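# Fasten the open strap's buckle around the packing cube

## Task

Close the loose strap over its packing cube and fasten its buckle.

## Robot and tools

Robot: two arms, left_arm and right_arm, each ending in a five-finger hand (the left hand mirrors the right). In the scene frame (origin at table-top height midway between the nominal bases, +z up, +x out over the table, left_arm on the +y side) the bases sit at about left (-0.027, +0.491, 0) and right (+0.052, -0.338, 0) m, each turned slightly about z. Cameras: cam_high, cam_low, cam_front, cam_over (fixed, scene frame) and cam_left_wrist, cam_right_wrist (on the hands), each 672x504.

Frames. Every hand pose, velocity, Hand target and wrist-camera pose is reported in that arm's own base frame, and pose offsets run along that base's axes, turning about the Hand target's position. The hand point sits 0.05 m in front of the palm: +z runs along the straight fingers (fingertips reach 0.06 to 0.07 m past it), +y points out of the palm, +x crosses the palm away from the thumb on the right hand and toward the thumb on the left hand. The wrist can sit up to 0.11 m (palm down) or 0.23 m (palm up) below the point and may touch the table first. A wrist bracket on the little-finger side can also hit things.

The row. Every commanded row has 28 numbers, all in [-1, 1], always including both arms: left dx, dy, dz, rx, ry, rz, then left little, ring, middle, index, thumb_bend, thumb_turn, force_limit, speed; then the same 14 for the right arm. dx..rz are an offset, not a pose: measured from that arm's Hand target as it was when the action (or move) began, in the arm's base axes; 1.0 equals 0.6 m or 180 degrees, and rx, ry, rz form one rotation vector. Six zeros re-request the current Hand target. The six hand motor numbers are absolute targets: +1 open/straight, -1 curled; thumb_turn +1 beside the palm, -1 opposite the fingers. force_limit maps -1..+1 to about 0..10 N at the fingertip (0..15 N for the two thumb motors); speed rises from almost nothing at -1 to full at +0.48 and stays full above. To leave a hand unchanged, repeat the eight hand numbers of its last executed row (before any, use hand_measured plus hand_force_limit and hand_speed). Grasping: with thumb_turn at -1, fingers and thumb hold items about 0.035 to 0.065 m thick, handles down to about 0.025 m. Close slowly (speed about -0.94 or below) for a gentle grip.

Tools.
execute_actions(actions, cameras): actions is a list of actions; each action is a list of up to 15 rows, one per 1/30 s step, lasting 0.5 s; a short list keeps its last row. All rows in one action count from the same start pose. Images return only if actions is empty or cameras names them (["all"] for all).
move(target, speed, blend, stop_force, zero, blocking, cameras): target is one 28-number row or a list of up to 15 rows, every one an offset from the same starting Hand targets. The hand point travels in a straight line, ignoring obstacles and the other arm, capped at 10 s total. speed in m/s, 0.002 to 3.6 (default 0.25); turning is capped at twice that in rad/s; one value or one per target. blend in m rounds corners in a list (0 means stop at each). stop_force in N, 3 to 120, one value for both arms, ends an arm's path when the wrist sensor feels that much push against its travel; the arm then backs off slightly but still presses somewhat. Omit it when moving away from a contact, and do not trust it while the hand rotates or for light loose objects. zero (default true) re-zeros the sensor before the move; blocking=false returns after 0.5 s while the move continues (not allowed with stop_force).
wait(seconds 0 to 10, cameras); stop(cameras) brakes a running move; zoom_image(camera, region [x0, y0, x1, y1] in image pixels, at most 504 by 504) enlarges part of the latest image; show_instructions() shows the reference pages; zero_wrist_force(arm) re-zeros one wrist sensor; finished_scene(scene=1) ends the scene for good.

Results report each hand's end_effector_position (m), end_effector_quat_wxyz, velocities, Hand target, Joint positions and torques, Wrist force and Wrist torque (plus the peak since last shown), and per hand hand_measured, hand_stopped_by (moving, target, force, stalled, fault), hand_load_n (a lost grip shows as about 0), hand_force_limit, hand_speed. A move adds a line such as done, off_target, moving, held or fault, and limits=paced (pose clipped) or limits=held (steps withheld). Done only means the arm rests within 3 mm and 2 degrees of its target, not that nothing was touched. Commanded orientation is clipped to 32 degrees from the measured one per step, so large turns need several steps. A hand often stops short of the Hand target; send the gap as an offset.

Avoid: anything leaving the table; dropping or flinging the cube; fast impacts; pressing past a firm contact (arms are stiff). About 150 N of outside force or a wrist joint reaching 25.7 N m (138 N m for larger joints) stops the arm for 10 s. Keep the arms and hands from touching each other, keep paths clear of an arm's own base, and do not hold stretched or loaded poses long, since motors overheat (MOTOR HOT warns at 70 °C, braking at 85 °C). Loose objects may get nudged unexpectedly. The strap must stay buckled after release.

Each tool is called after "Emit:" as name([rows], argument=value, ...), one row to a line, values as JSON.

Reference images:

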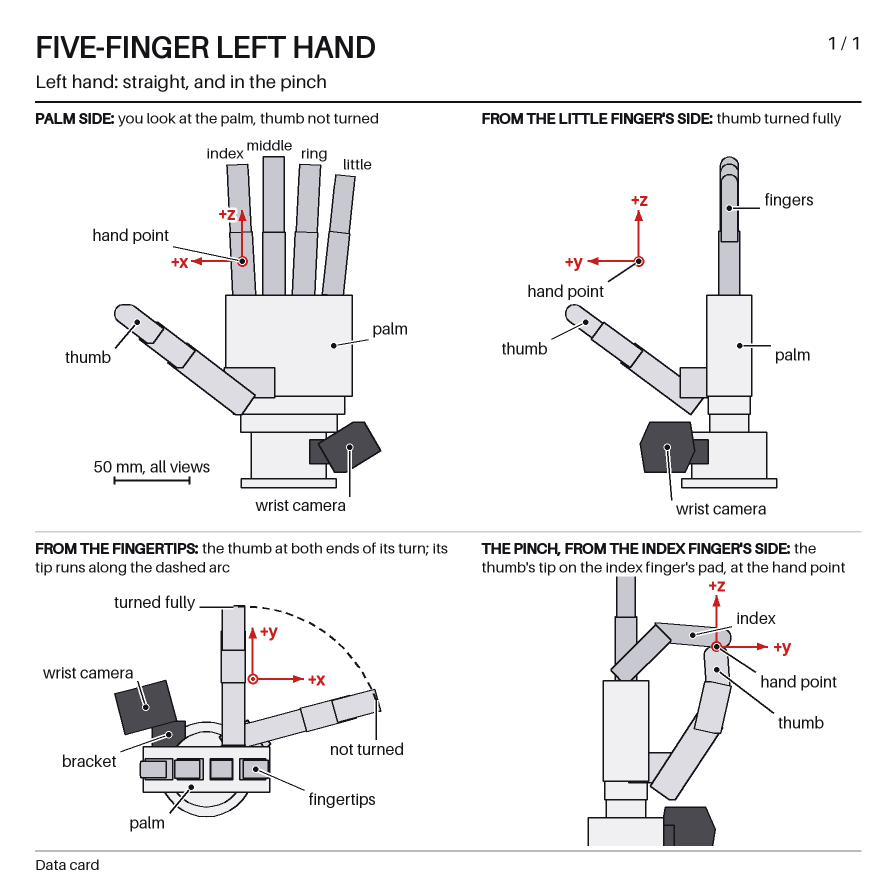

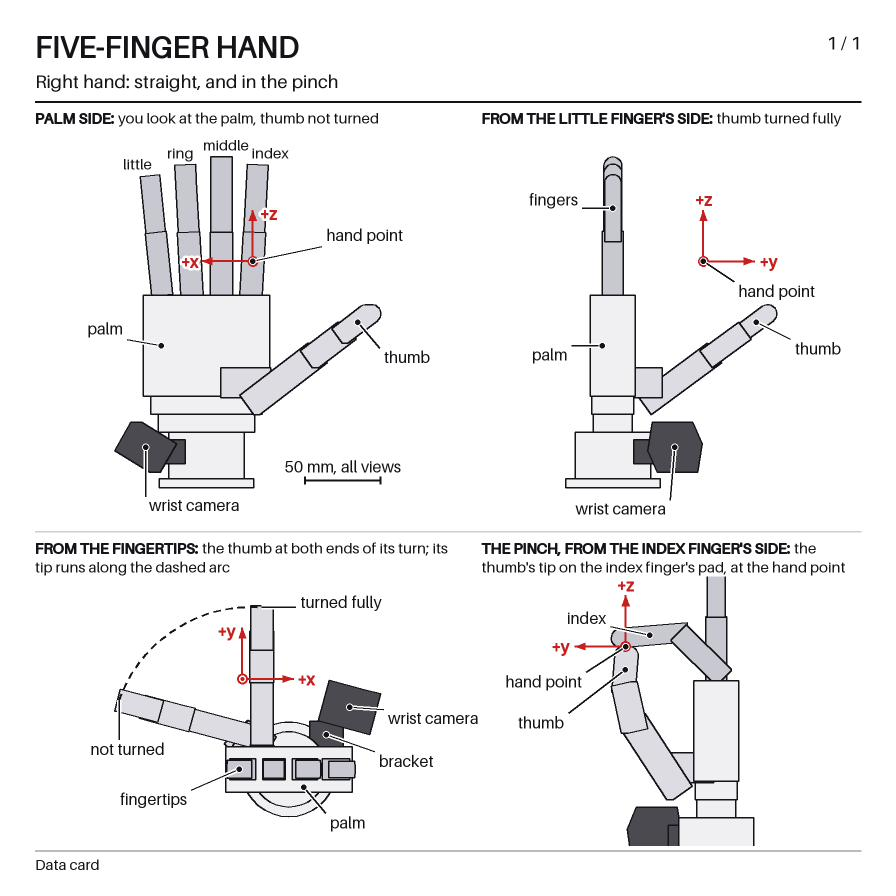

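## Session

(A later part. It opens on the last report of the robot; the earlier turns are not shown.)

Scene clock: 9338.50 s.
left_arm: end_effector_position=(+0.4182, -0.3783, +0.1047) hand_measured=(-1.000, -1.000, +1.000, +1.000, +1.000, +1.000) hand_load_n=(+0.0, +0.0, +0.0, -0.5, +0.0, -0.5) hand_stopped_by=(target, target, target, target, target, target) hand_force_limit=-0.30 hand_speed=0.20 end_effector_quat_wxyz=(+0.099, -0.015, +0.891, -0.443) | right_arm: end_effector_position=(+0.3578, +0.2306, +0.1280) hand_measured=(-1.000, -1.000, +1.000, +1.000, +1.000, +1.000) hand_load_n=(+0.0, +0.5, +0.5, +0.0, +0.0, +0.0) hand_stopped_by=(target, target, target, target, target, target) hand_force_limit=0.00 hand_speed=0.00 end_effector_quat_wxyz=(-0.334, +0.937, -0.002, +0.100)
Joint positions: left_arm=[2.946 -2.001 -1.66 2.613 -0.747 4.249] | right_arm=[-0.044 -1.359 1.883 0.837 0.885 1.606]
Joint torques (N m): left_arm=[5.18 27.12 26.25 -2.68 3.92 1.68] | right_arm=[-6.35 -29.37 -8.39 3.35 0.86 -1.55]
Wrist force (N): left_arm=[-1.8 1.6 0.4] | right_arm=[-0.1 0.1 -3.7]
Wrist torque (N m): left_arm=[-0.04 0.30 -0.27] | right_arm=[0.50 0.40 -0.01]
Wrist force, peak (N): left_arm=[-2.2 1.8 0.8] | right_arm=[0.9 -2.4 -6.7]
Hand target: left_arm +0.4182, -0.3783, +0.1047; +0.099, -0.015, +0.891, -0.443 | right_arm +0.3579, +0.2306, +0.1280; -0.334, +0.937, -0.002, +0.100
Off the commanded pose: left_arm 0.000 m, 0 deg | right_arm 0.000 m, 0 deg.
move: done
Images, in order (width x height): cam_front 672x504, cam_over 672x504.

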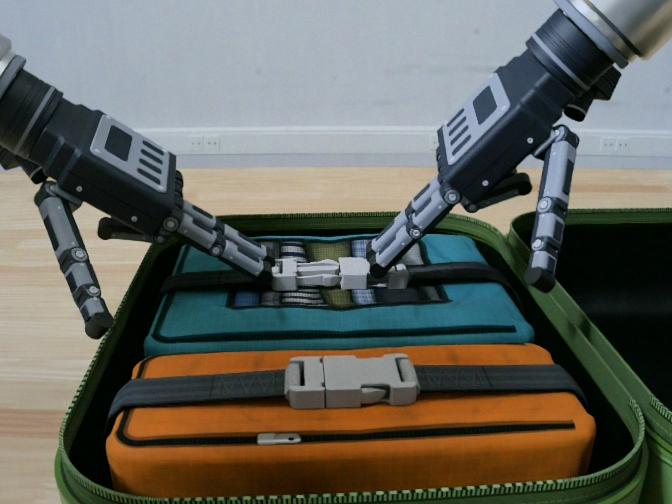

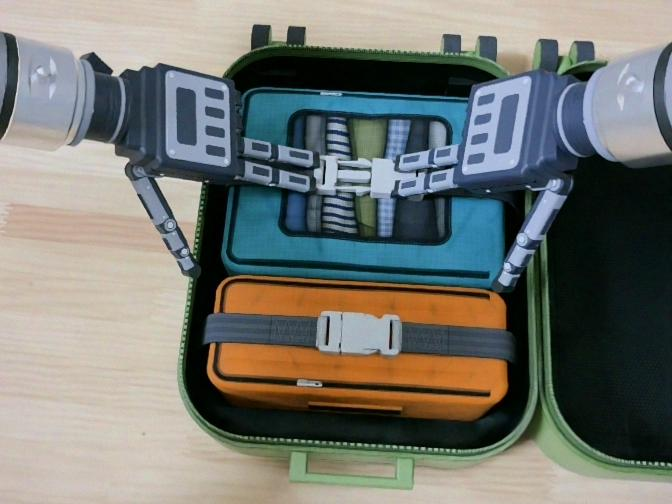

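Emit:
move([
  [0,0,0.0003,0,0,0,-1,-1,1,1,1,1,-0.3,0.2, 0,0,0.0007,0,0,0,-1,-1,1,1,1,1,0.0,0.0],
  [0,-0.005,0.0003,0,0,0,-1,-1,1,1,1,1,-0.3,0.2, 0,0,0.0005,0,0,0,-1,-1,1,1,1,1,0.0,0.0],
], speed=0.01, cameras=["cam_over","cam_front"])

Emit:
zoom_image(camera="cam_front", region=[315, 250, 355, 296])

Emit:
zoom_image(camera="cam_front", region=[250, 240, 390, 305])

Emit:
zoom_image(camera="cam_over", region=[350, 155, 386, 201])

Emit:
zoom_image(camera="cam_over", region=[300, 145, 350, 205])

Scene clock: 9357.93 s.
left_arm: end_effector_position=(+0.4183, -0.3813, +0.1049) hand_measured=(-1.000, -1.000, +1.000, +1.000, +1.000, +1.000) hand_load_n=(+0.0, +0.5, +0.0, -0.5, +0.0, -0.5) hand_stopped_by=(target, target, target, target, target, target) hand_force_limit=-0.30 hand_speed=0.20 end_effector_quat_wxyz=(+0.099, -0.015, +0.891, -0.443) | right_arm: end_effector_position=(+0.3579, +0.2306, +0.1284) hand_measured=(-1.000, -1.000, +1.000, +1.000, +1.000, +1.000) hand_load_n=(+0.0, +0.0, +0.5, +0.0, +0.0, +0.0) hand_stopped_by=(target, target, target, target, target, target) hand_force_limit=0.00 hand_speed=0.00 end_effector_quat_wxyz=(-0.334, +0.937, -0.002, +0.100)
Joint positions: left_arm=[2.939 -2.002 -1.655 2.616 -0.75 4.24] | right_arm=[-0.044 -1.359 1.882 0.838 0.885 1.606]
Joint torques (N m): left_arm=[1.52 25.35 20.4 -0.56 -0.79 0.91] | right_arm=[-5.02 -20.61 -6.62 0.22 -2.22 -1.64]
Wrist force (N): left_arm=[-1.9 1.7 -1.3] | right_arm=[-0.4 1.4 -3.2]
Wrist torque (N m): left_arm=[0.06 0.31 -0.18] | right_arm=[0.43 0.38 0.00]
Wrist force, peak (N): left_arm=[-2.0 3.2 -2.3] | right_arm=[-0.4 1.9 -3.5]
Hand target: left_arm +0.4182, -0.3813, +0.1049; +0.099, -0.015, +0.891, -0.443 | right_arm +0.3579, +0.2306, +0.1283; -0.334, +0.937, -0.002, +0.100
Off the commanded pose: left_arm 0.000 m, 0 deg | right_arm 0.000 m, 0 deg.
move: done
Images, in order (width x height): cam_front 672x504, cam_over 672x504.

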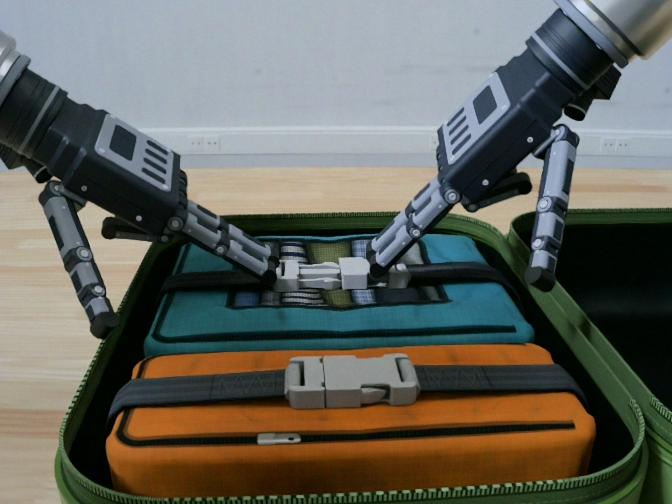

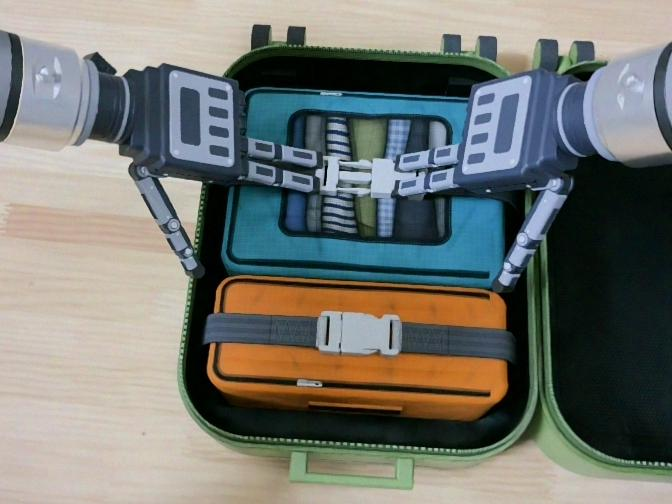

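Scaled by 10.957.

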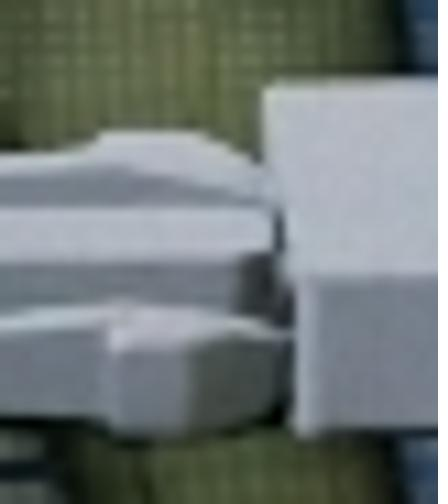

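Scaled by 3.600.

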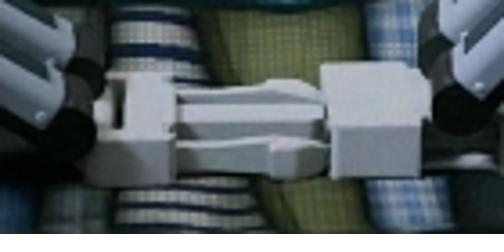

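Scaled by 10.957.

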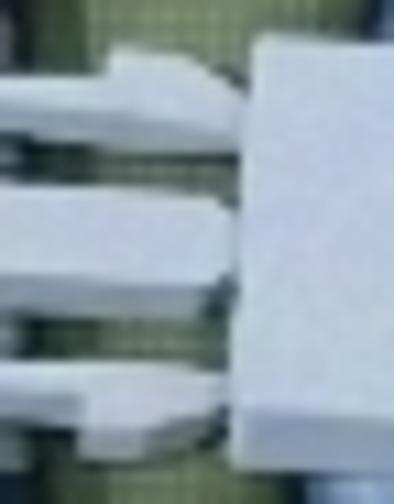

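Scaled by 8.400.

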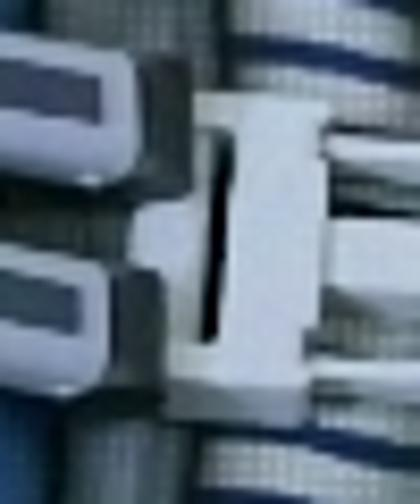

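Emit:
move([
  [0,0,0.002,0,0,0,-1,-1,1,1,1,1,-0.3,0.2, 0,0,0,0,0,0,-1,-1,1,1,1,1,0.0,0.0],
  [0,0.0125,0.002,0,0,0,-1,-1,1,1,1,1,-0.3,0.2, 0,0,0,0,0,0,-1,-1,1,1,1,1,0.0,0.0],
  [0,0.0125,-0.0027,0,0,0,-1,-1,1,1,1,1,-0.3,0.2, 0,0,0,0,0,0,-1,-1,1,1,1,1,0.0,0.0],
], speed=0.02, cameras=["cam_over","cam_front"])

Emit:
zoom_image(camera="cam_front", region=[315, 250, 355, 296])

Emit:
zoom_image(camera="cam_front", region=[240, 235, 340, 305])

Emit:
zoom_image(camera="cam_over", region=[350, 155, 386, 201])

Emit:
zoom_image(camera="cam_over", region=[290, 145, 350, 205])

Scene clock: 9487.10 s.
left_arm: end_effector_position=(+0.4182, -0.3737, +0.1031) hand_measured=(-1.000, -1.000, +1.000, +1.000, +1.000, +1.000) hand_load_n=(+0.0, +0.0, +0.0, +0.0, +0.0, +0.0) hand_stopped_by=(target, target, target, target, target, target) hand_force_limit=-0.30 hand_speed=0.20 end_effector_quat_wxyz=(+0.099, -0.015, +0.891, -0.443) | right_arm: end_effector_position=(+0.3579, +0.2306, +0.1283) hand_measured=(-1.000, -1.000, +1.000, +1.000, +1.000, +1.000) hand_load_n=(+0.0, +0.0, +0.5, +0.0, +0.0, +0.0) hand_stopped_by=(target, target, target, target, target, target) hand_force_limit=0.00 hand_speed=0.00 end_effector_quat_wxyz=(-0.334, +0.937, -0.002, +0.100)
Joint positions: left_arm=[2.956 -2 -1.668 2.61 -0.741 4.262] | right_arm=[-0.044 -1.359 1.882 0.838 0.885 1.606]
Joint torques (N m): left_arm=[-5.56 38.19 23.15 -3.06 -1.78 -1.72] | right_arm=[1.84 -14.53 -7.7 0.39 -2.19 -1.6]
Wrist force (N): left_arm=[-1.9 1.2 1.2] | right_arm=[-0.5 0.6 -3.0]
Wrist torque (N m): left_arm=[-0.06 0.33 -0.23] | right_arm=[0.43 0.36 -0.03]
Wrist force, peak (N): left_arm=[-2.1 1.7 -1.5] | right_arm=[-0.3 1.0 -4.1]
Hand target: left_arm +0.4182, -0.3738, +0.1032; +0.099, -0.015, +0.891, -0.443 | right_arm +0.3579, +0.2306, +0.1283; -0.334, +0.937, -0.002, +0.100
Off the commanded pose: left_arm 0.000 m, 0 deg | right_arm 0.000 m, 0 deg.
move: done
Images, in order (width x height): cam_front 672x504, cam_over 672x504.

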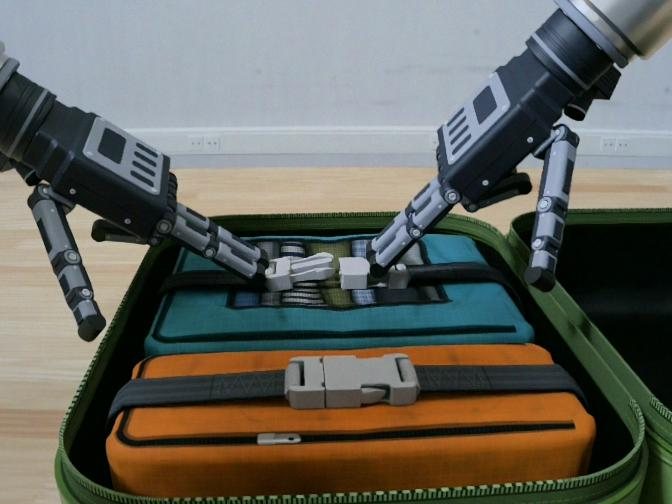

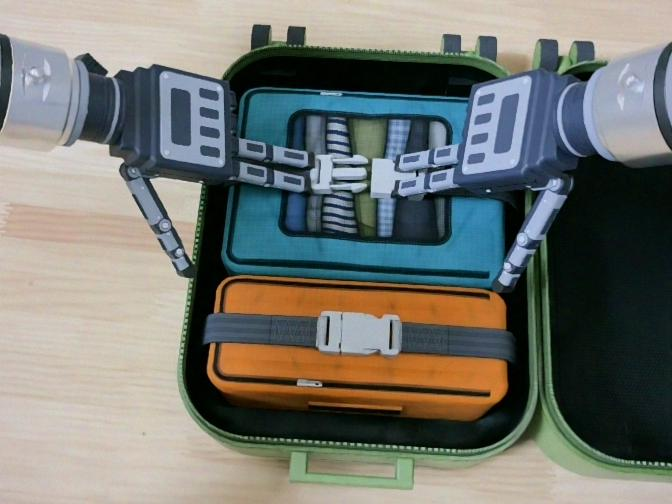

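Scaled by 10.957.

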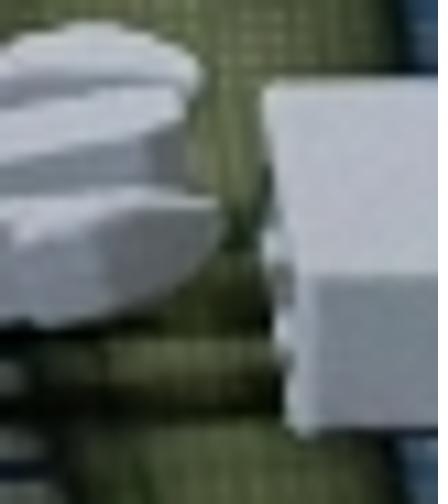

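Scaled by 5.040.

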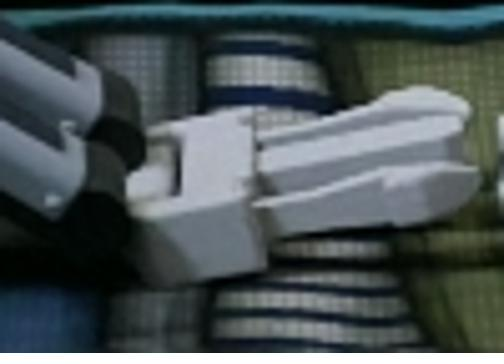

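Scaled by 10.957.

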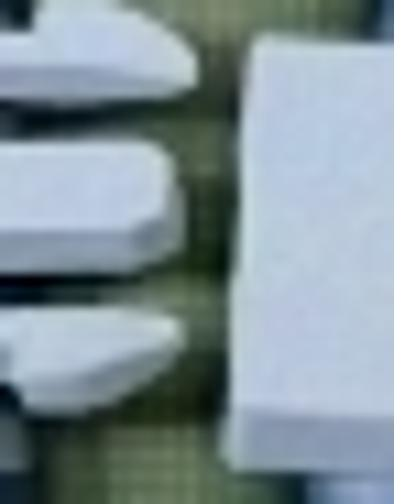

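Scaled by 8.400.

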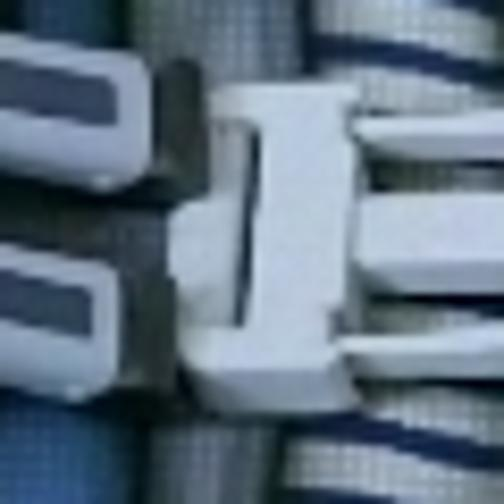

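Emit:
move([
  [0,0,0.0075,0,0,0,-1,-1,1,1,1,1,-0.3,0.2, 0,0,0,0,0,0,-1,-1,1,1,1,1,0.0,0.0],
  [0,0.0142,0.0075,0,0,0,-1,-1,1,1,1,1,-0.3,0.2, 0,0,0,0,0,0,-1,-1,1,1,1,1,0.0,0.0],
  [0,0.0142,0.0005,0,0,0,-1,-1,1,1,1,1,-0.3,0.2, 0,0,0,0,0,0,-1,-1,1,1,1,1,0.0,0.0],
], speed=0.02, cameras=["cam_over","cam_front"])

Emit:
zoom_image(camera="cam_front", region=[240, 235, 340, 305])

Emit:
zoom_image(camera="cam_over", region=[290, 145, 350, 205])

Scene clock: 9499.17 s.
left_arm: end_effector_position=(+0.4182, -0.3652, +0.1034) hand_measured=(-1.000, -1.000, +1.000, +1.000, +1.000, +1.000) hand_load_n=(+0.0, +0.0, +0.0, +0.0, +0.0, +0.0) hand_stopped_by=(target, target, target, target, target, target) hand_force_limit=-0.30 hand_speed=0.20 end_effector_quat_wxyz=(+0.099, -0.015, +0.891, -0.443) | right_arm: end_effector_position=(+0.3579, +0.2306, +0.1283) hand_measured=(-1.000, -1.000, +1.000, +1.000, +1.000, +1.000) hand_load_n=(+0.5, +0.0, +0.5, +0.0, +0.0, +0.0) hand_stopped_by=(target, target, target, target, target, target) hand_force_limit=0.00 hand_speed=0.00 end_effector_quat_wxyz=(-0.334, +0.937, -0.002, +0.100)
Joint positions: left_arm=[2.976 -1.995 -1.679 2.598 -0.732 4.288] | right_arm=[-0.044 -1.359 1.882 0.838 0.885 1.606]
Joint torques (N m): left_arm=[-5.25 42.14 23.76 -3.07 -1.72 -1.63] | right_arm=[3.25 -14.85 -9.77 0.51 -2.16 -1.73]
Wrist force (N): left_arm=[-1.7 1.2 1.7] | right_arm=[-0.4 0.7 -3.1]
Wrist torque (N m): left_arm=[-0.14 0.31 -0.21] | right_arm=[0.44 0.34 -0.02]
Wrist force, peak (N): left_arm=[-1.8 1.4 1.6] | right_arm=[-0.4 0.5 -3.5]
Hand target: left_arm +0.4182, -0.3652, +0.1035; +0.099, -0.015, +0.891, -0.443 | right_arm +0.3579, +0.2306, +0.1283; -0.334, +0.937, -0.002, +0.100
Off the commanded pose: left_arm 0.000 m, 0 deg | right_arm 0.000 m, 0 deg.
move: done
Images, in order (width x height): cam_front 672x504, cam_over 672x504.

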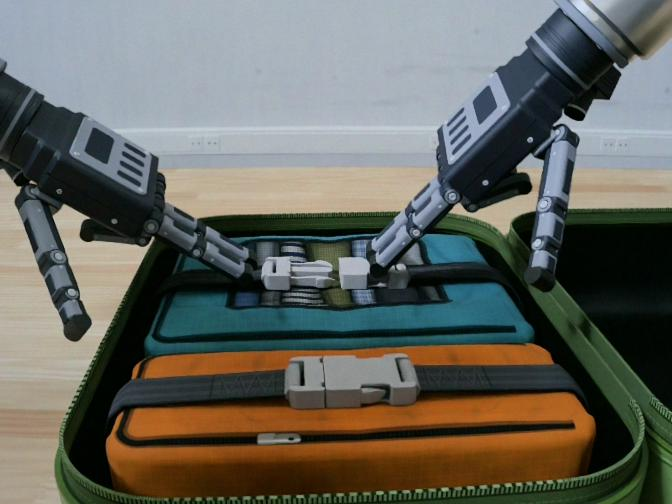

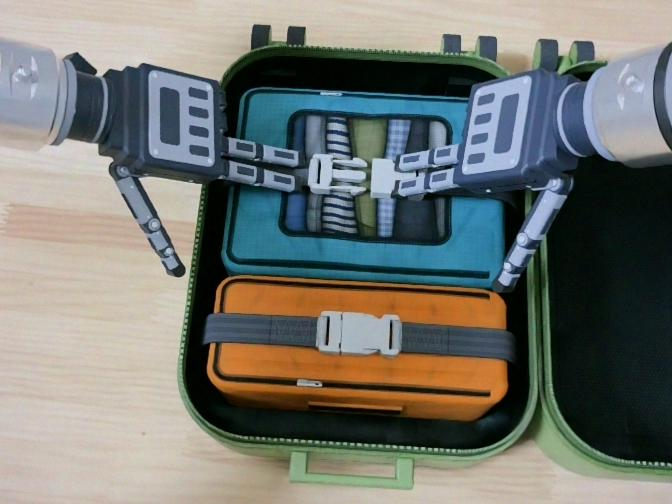

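Scaled by 5.040.

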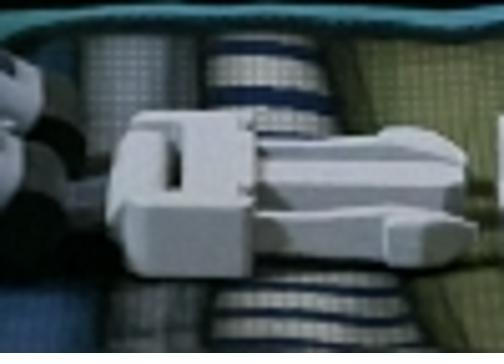

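Scaled by 8.400.

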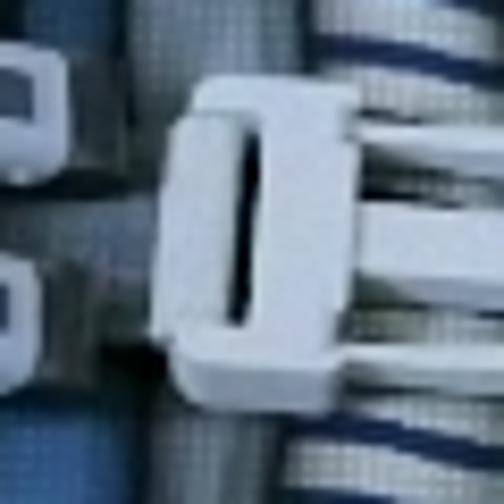

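Emit:
move([
  [-0.0053,-0.0012,0,0,0,0.0072,-1,-1,1,1,1,1,-0.3,0.2, 0,0,0,0,0,0,-1,-1,1,1,1,1,0.0,0.0],
  [-0.0053,-0.0215,0,0,0,0.0072,-1,-1,1,1,1,1,-0.3,0.2, 0,0,0,0,0,0,-1,-1,1,1,1,1,0.0,0.0],
], speed=0.02, cameras=["cam_over","cam_front"])

Emit:
zoom_image(camera="cam_front", region=[240, 235, 340, 305])

Emit:
zoom_image(camera="cam_over", region=[290, 145, 350, 205])

Emit:
zoom_image(camera="cam_over", region=[350, 155, 386, 201])

Emit:
zoom_image(camera="cam_front", region=[315, 250, 355, 296])

Scene clock: 9526.03 s.
left_arm: end_effector_position=(+0.4152, -0.3782, +0.1035) hand_measured=(-1.000, -1.000, +1.000, +1.000, +1.000, +1.000) hand_load_n=(+0.0, +0.0, -1.0, +0.0, +0.0, +0.0) hand_stopped_by=(target, target, target, target, target, target) hand_force_limit=-0.30 hand_speed=0.20 end_effector_quat_wxyz=(+0.104, -0.025, +0.891, -0.442) end_effector_velocity=(+0.001, +0.001, +0.000) end_effector_angular_velocity=(+0.002, -0.003, +0.000) | right_arm: end_effector_position=(+0.3579, +0.2306, +0.1283) hand_measured=(-1.000, -1.000, +1.000, +1.000, +1.000, +1.000) hand_load_n=(+0.0, +0.0, +0.0, +0.0, +0.0, +0.0) hand_stopped_by=(target, target, target, target, target, target) hand_force_limit=0.00 hand_speed=0.00 end_effector_quat_wxyz=(-0.334, +0.937, -0.002, +0.100)
Joint positions: left_arm=[2.942 -1.985 -1.681 2.643 -0.76 4.215] | right_arm=[-0.044 -1.359 1.882 0.838 0.885 1.606]
Joint velocities: left_arm=[0.003 0 0 -0.001 -0.001 0.006] | right_arm=[within noise]
Joint torques (N m): left_arm=[6.18 33.6 9.51 -2.65 1.78 1.72] | right_arm=[3.13 -16.21 -11.67 0.62 -2.22 -1.64]
Wrist force (N): left_arm=[-2.0 2.1 0.6] | right_arm=[-0.6 0.9 -2.9]
Wrist torque (N m): left_arm=[-0.11 0.34 -0.22] | right_arm=[0.46 0.36 -0.02]
Wrist force, peak (N): left_arm=[-2.0 1.8 1.3] | right_arm=[-0.5 0.3 -3.4]
Hand target: left_arm +0.4150, -0.3781, +0.1035; +0.104, -0.025, +0.891, -0.442 | right_arm +0.3579, +0.2306, +0.1283; -0.334, +0.937, -0.002, +0.100
Off the commanded pose: left_arm 0.000 m, 0 deg | right_arm 0.000 m, 0 deg.
move: done
Images, in order (width x height): cam_front 672x504, cam_over 672x504.

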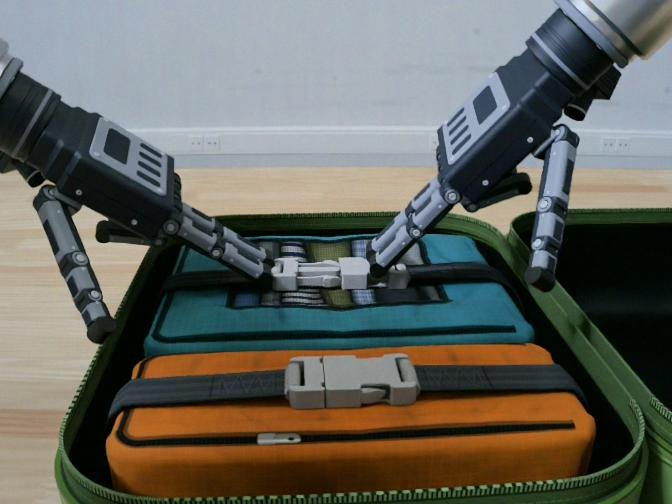

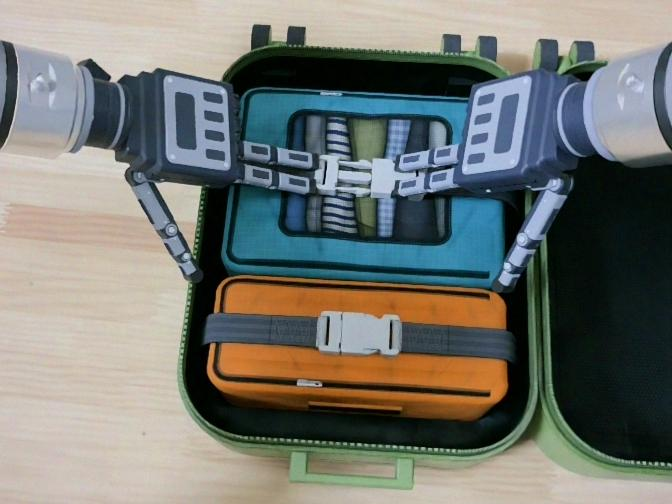

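Scaled by 5.040.

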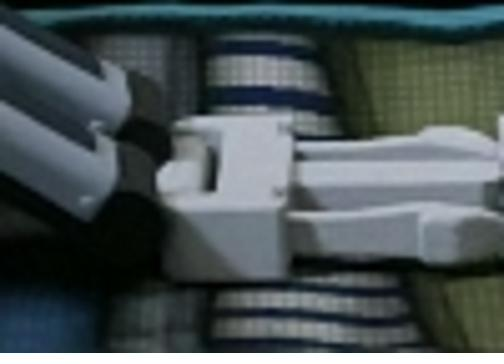

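Scaled by 8.400.

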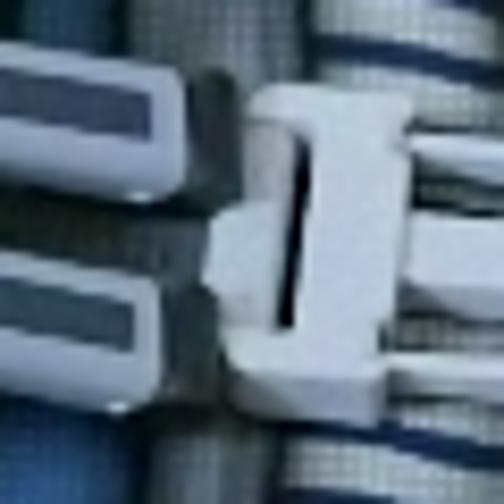

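Scaled by 10.957.

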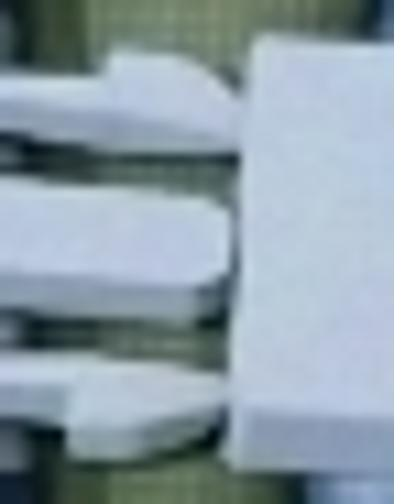

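Scaled by 10.957.

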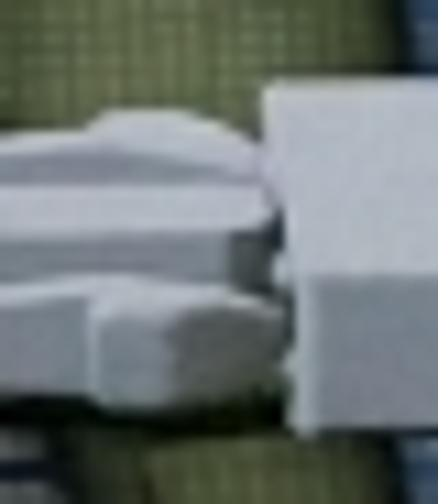

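Emit:
move([
  [-0.0048,-0.0017,0,0,0,0.0111,-1,-1,1,1,1,1,-0.3,0.2, 0,0,0,0,0,0,-1,-1,1,1,1,1,0.0,0.0],
  [-0.0048,-0.005,0,0,0,0.0111,-1,-1,1,1,1,1,-0.3,0.2, 0,0,-0.0002,0,0,0,-1,-1,1,1,1,1,0.0,0.0],
], speed=0.01, cameras=["cam_over","cam_front"])

Emit:
zoom_image(camera="cam_front", region=[250, 240, 390, 305])

Emit:
zoom_image(camera="cam_over", region=[290, 145, 350, 205])

Emit:
zoom_image(camera="cam_over", region=[350, 155, 386, 201])

Emit:
zoom_image(camera="cam_front", region=[315, 250, 355, 296])

Scene clock: 9541.77 s.
left_arm: end_effector_position=(+0.4122, -0.3812, +0.1036) hand_measured=(-1.000, -1.000, +1.000, +1.000, +1.000, +1.000) hand_load_n=(+0.0, +0.0, -1.0, -0.5, +0.0, +0.0) hand_stopped_by=(target, target, target, target, target, target) hand_force_limit=-0.30 hand_speed=0.20 end_effector_quat_wxyz=(+0.112, -0.041, +0.890, -0.440) | right_arm: end_effector_position=(+0.3579, +0.2306, +0.1282) hand_measured=(-1.000, -1.000, +1.000, +1.000, +1.000, +1.000) hand_load_n=(+0.0, +0.0, +0.5, +0.0, +0.0, +0.0) hand_stopped_by=(target, target, target, target, target, target) hand_force_limit=0.00 hand_speed=0.00 end_effector_quat_wxyz=(-0.334, +0.937, -0.002, +0.100)
Joint positions: left_arm=[2.928 -1.964 -1.702 2.684 -0.786 4.157] | right_arm=[-0.044 -1.359 1.883 0.837 0.885 1.606]
Joint torques (N m): left_arm=[1.74 22.74 23.11 -0.62 -0.28 0.85] | right_arm=[3.53 -14.23 -6.51 0.28 -2.31 -1.63]
Wrist force (N): left_arm=[-1.9 1.9 -0.4] | right_arm=[-0.4 0.2 -3.4]
Wrist torque (N m): left_arm=[-0.11 0.24 -0.19] | right_arm=[0.43 0.36 -0.03]
Wrist force, peak (N): left_arm=[-1.9 2.7 0.1] | right_arm=[-0.4 0.5 -3.5]
Hand target: left_arm +0.4122, -0.3811, +0.1035; +0.112, -0.041, +0.890, -0.440 | right_arm +0.3579, +0.2306, +0.1282; -0.334, +0.937, -0.002, +0.100
Off the commanded pose: left_arm 0.000 m, 0 deg | right_arm 0.000 m, 0 deg.
move: done
Images, in order (width x height): cam_front 672x504, cam_over 672x504.

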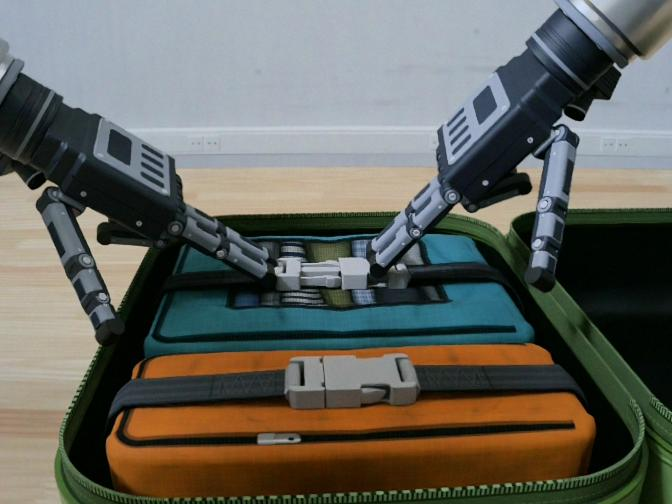

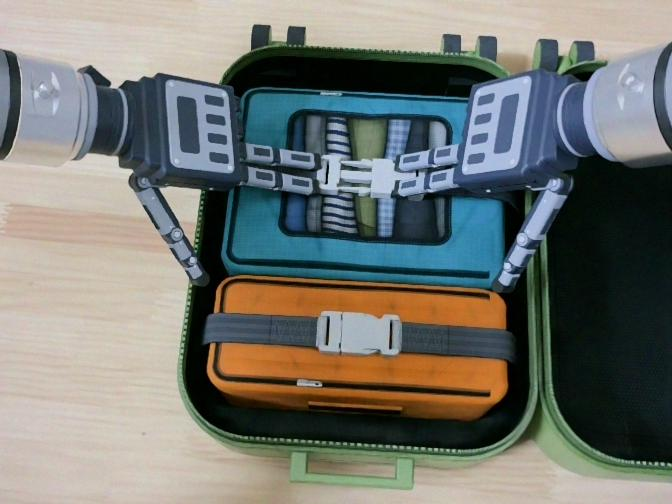

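Scaled by 3.600.

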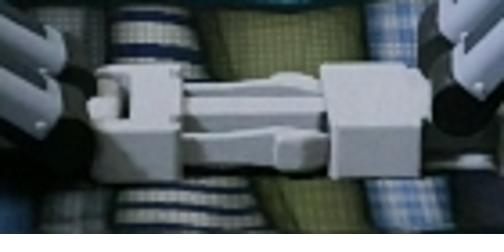

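Scaled by 8.400.

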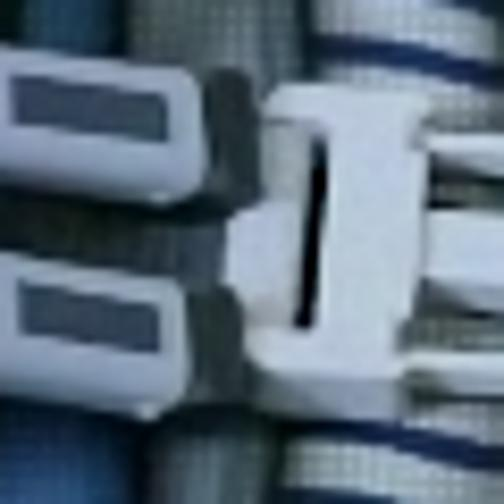

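Scaled by 10.957.

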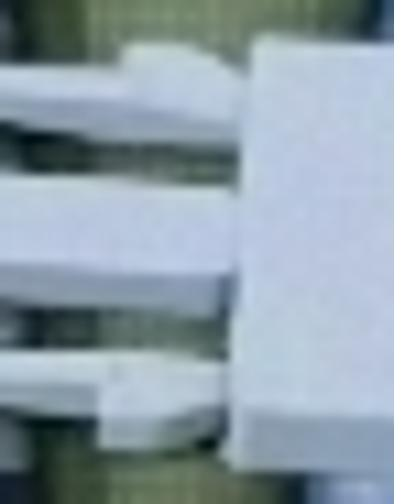

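Scaled by 10.957.

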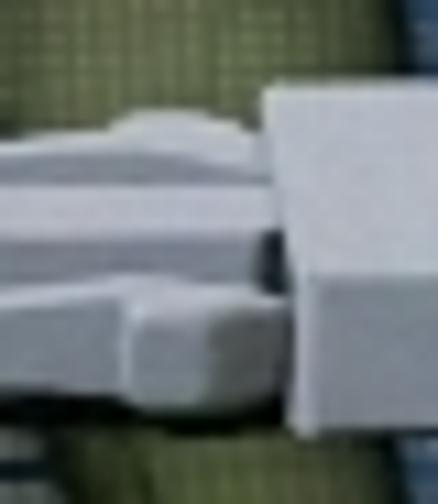

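Emit:
move([
  [0,-0.0008,0,0,0,0,-1,-1,1,1,1,1,-0.3,0.2, -0.0002,0,-0.0012,0,-0.0056,0,-1,-1,1,1,1,1,0.0,0.0],
  [0,-0.0042,-0.0003,0,0,0,-1,-1,1,1,1,1,-0.3,0.2, -0.0002,0.0005,-0.0019,0,-0.0056,0,-1,-1,1,1,1,1,0.0,0.0],
], speed=0.01, cameras=["cam_over","cam_front"])

Emit:
zoom_image(camera="cam_front", region=[250, 240, 390, 305])

Emit:
zoom_image(camera="cam_over", region=[290, 145, 350, 205])

Emit:
zoom_image(camera="cam_over", region=[350, 155, 386, 201])

Emit:
zoom_image(camera="cam_front", region=[315, 250, 355, 296])

Scene clock: 9557.67 s.
left_arm: end_effector_position=(+0.4122, -0.3837, +0.1034) hand_measured=(-1.000, -1.000, +1.000, +1.000, +1.000, +1.000) hand_load_n=(+0.0, +0.0, -1.5, -1.0, +0.0, +0.0) hand_stopped_by=(target, target, target, target, target, target) hand_force_limit=-0.30 hand_speed=0.20 end_effector_quat_wxyz=(+0.112, -0.041, +0.890, -0.440) | right_arm: end_effector_position=(+0.3578, +0.2310, +0.1271) hand_measured=(-1.000, -1.000, +1.000, +1.000, +1.000, +1.000) hand_load_n=(+0.0, +0.0, +0.5, +0.0, +0.0, +0.0) hand_stopped_by=(target, target, target, target, target, target) hand_force_limit=0.00 hand_speed=0.00 end_effector_quat_wxyz=(-0.334, +0.936, +0.001, +0.108)
Joint positions: left_arm=[2.923 -1.966 -1.698 2.687 -0.79 4.15] | right_arm=[-0.043 -1.369 1.895 0.817 0.884 1.606]
Joint torques (N m): left_arm=[1.7 28.05 21.33 -0.74 0.23 0.9] | right_arm=[5.73 -12.15 -7.25 0.58 1.77 2.01]
Wrist force (N): left_arm=[-2.2 2.9 -2.0] | right_arm=[-0.5 0.0 -5.9]
Wrist torque (N m): left_arm=[-0.04 0.20 -0.21] | right_arm=[0.57 0.43 -0.07]
Wrist force, peak (N): left_arm=[-2.0 3.5 -1.5] | right_arm=[-0.5 0.0 -5.9]
Hand target: left_arm +0.4122, -0.3837, +0.1034; +0.112, -0.041, +0.890, -0.440 | right_arm +0.3577, +0.2309, +0.1270; -0.334, +0.936, +0.001, +0.108
Off the commanded pose: left_arm 0.000 m, 0 deg | right_arm 0.000 m, 0 deg.
move: done
Images, in order (width x height): cam_front 672x504, cam_over 672x504.

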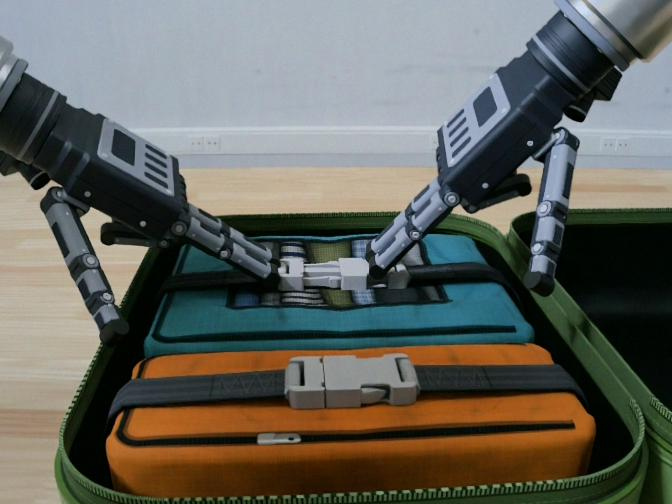

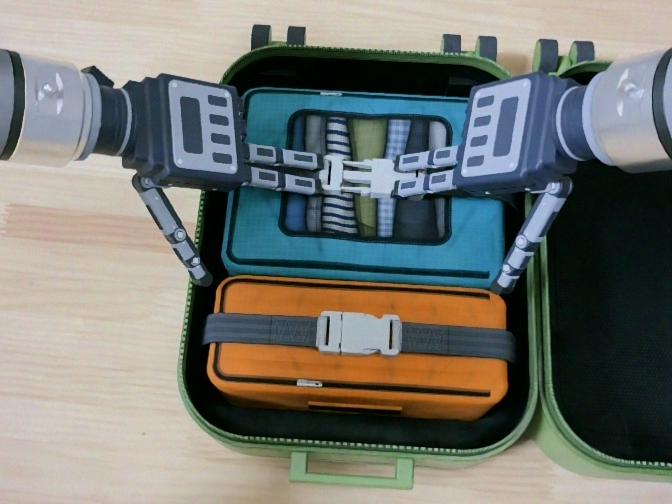

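Scaled by 3.600.

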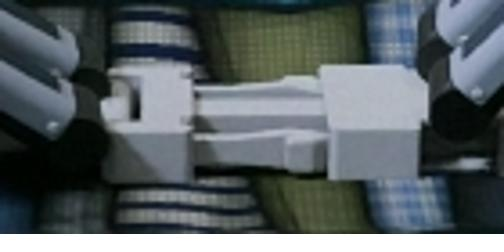

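Scaled by 8.400.

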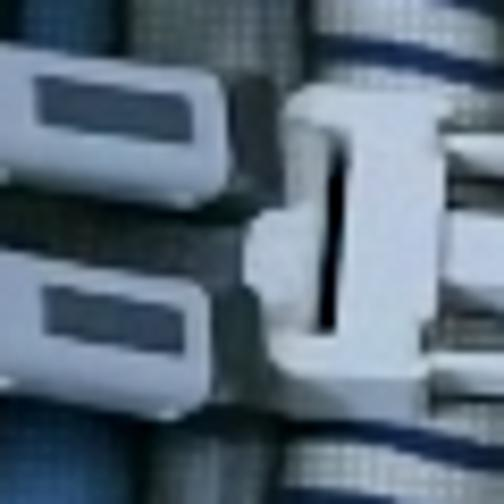

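Scaled by 10.957.

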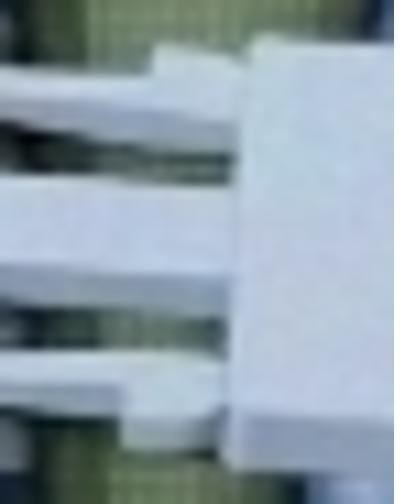

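Scaled by 10.957.

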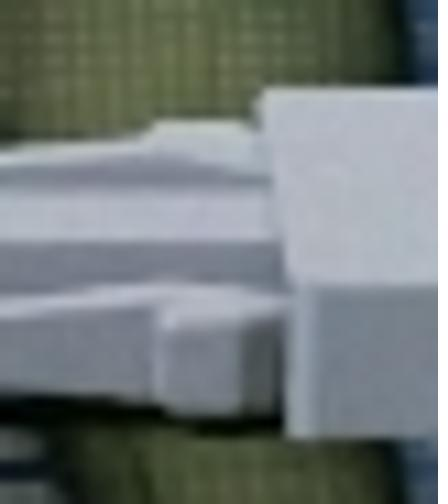

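Emit:
move([
  [-0.002,-0.0007,0,0,0,0.0044,-1,-1,1,1,1,1,-0.3,0.2, 0,0.0005,-0.0017,0,0,0,-1,-1,1,1,1,1,0.0,0.0],
  [-0.002,-0.004,-0.0003,0,0,0.0044,-1,-1,1,1,1,1,-0.3,0.2, 0,0.0008,-0.0022,0,0,0,-1,-1,1,1,1,1,0.0,0.0],
], speed=0.01, cameras=["cam_over","cam_front"])

Emit:
zoom_image(camera="cam_front", region=[250, 240, 390, 305])

Emit:
zoom_image(camera="cam_over", region=[290, 145, 350, 205])

Emit:
zoom_image(camera="cam_over", region=[350, 155, 386, 201])

Emit:
zoom_image(camera="cam_front", region=[315, 250, 355, 296])

Scene clock: 9572.77 s.
left_arm: end_effector_position=(+0.4110, -0.3861, +0.1032) hand_measured=(-1.000, -1.000, +1.000, +1.000, +1.000, +1.000) hand_load_n=(+0.0, +0.0, -0.5, -1.5, +0.0, +0.0) hand_stopped_by=(target, target, target, target, target, target) hand_force_limit=-0.30 hand_speed=0.20 end_effector_quat_wxyz=(+0.115, -0.047, +0.890, -0.439) | right_arm: end_effector_position=(+0.3577, +0.2314, +0.1257) hand_measured=(-1.000, -1.000, +1.000, +1.000, +1.000, +1.000) hand_load_n=(+0.0, +0.0, +0.5, +0.0, +0.0, +0.0) hand_stopped_by=(target, target, target, target, target, target) hand_force_limit=0.00 hand_speed=0.00 end_effector_quat_wxyz=(-0.334, +0.936, +0.001, +0.108)
Joint positions: left_arm=[2.914 -1.959 -1.705 2.705 -0.802 4.125] | right_arm=[-0.042 -1.367 1.896 0.813 0.885 1.608]
Joint torques (N m): left_arm=[2.15 22.23 24.05 -0.62 -0.42 0.55] | right_arm=[4.7 -13.1 -5.83 0.27 1.68 1.83]
Wrist force (N): left_arm=[-2.2 3.0 -3.7] | right_arm=[0.8 -1.4 -10.1]
Wrist torque (N m): left_arm=[0.10 0.24 -0.20] | right_arm=[0.91 0.56 -0.01]
Wrist force, peak (N): left_arm=[-2.5 4.6 -5.2] | right_arm=[1.0 0.1 -10.8]
Hand target: left_arm +0.4110, -0.3861, +0.1032; +0.115, -0.047, +0.890, -0.439 | right_arm +0.3577, +0.2314, +0.1257; -0.334, +0.936, +0.001, +0.108
Off the commanded pose: left_arm 0.000 m, 0 deg | right_arm 0.000 m, 0 deg.
move: done
Images, in order (width x height): cam_front 672x504, cam_over 672x504.

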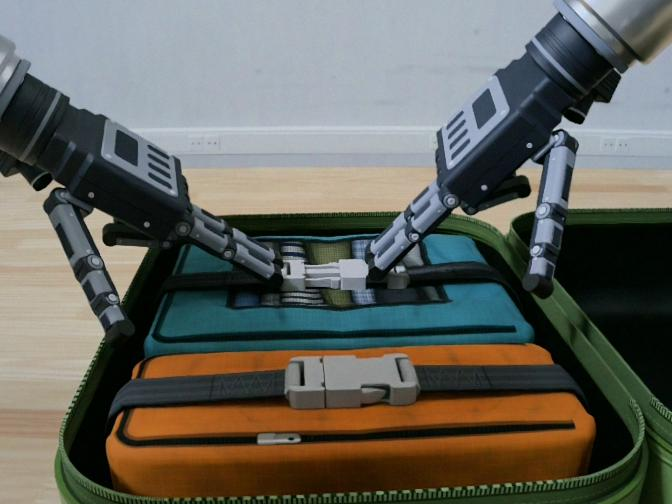

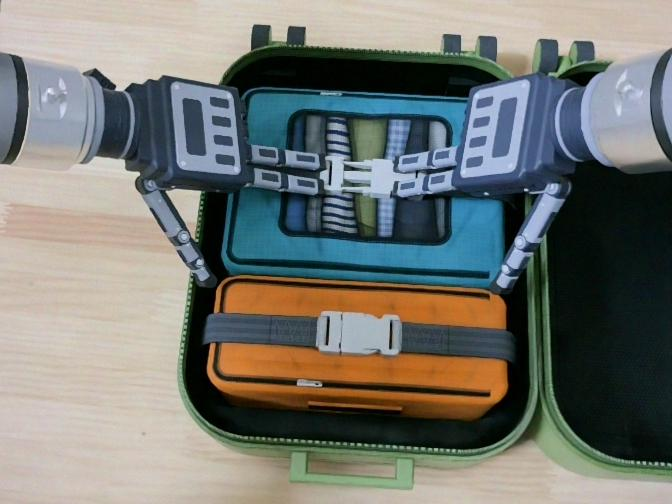

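Scaled by 3.600.

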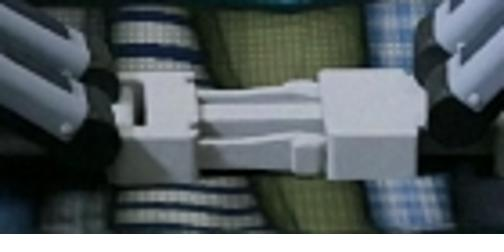

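Scaled by 8.400.

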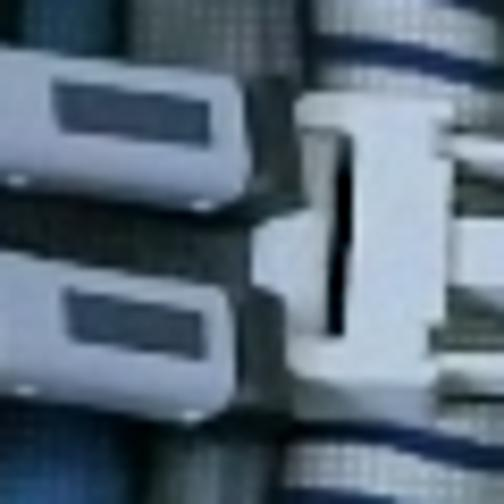

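Scaled by 10.957.

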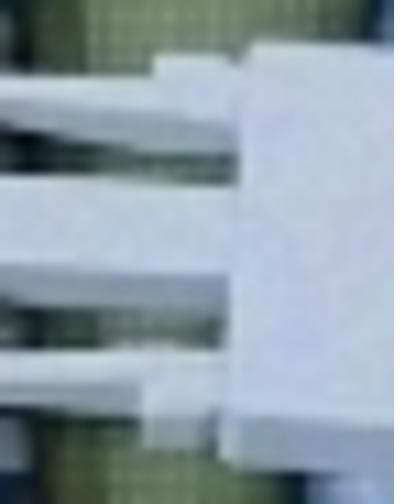

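Scaled by 10.957.

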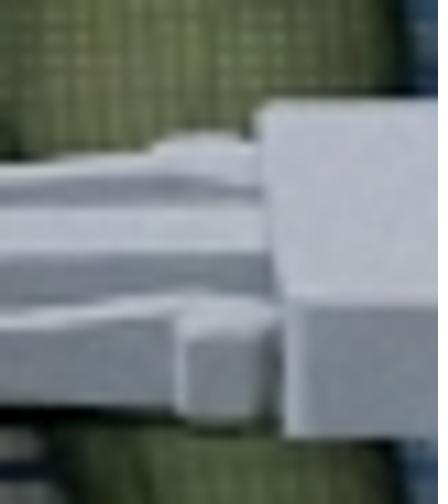

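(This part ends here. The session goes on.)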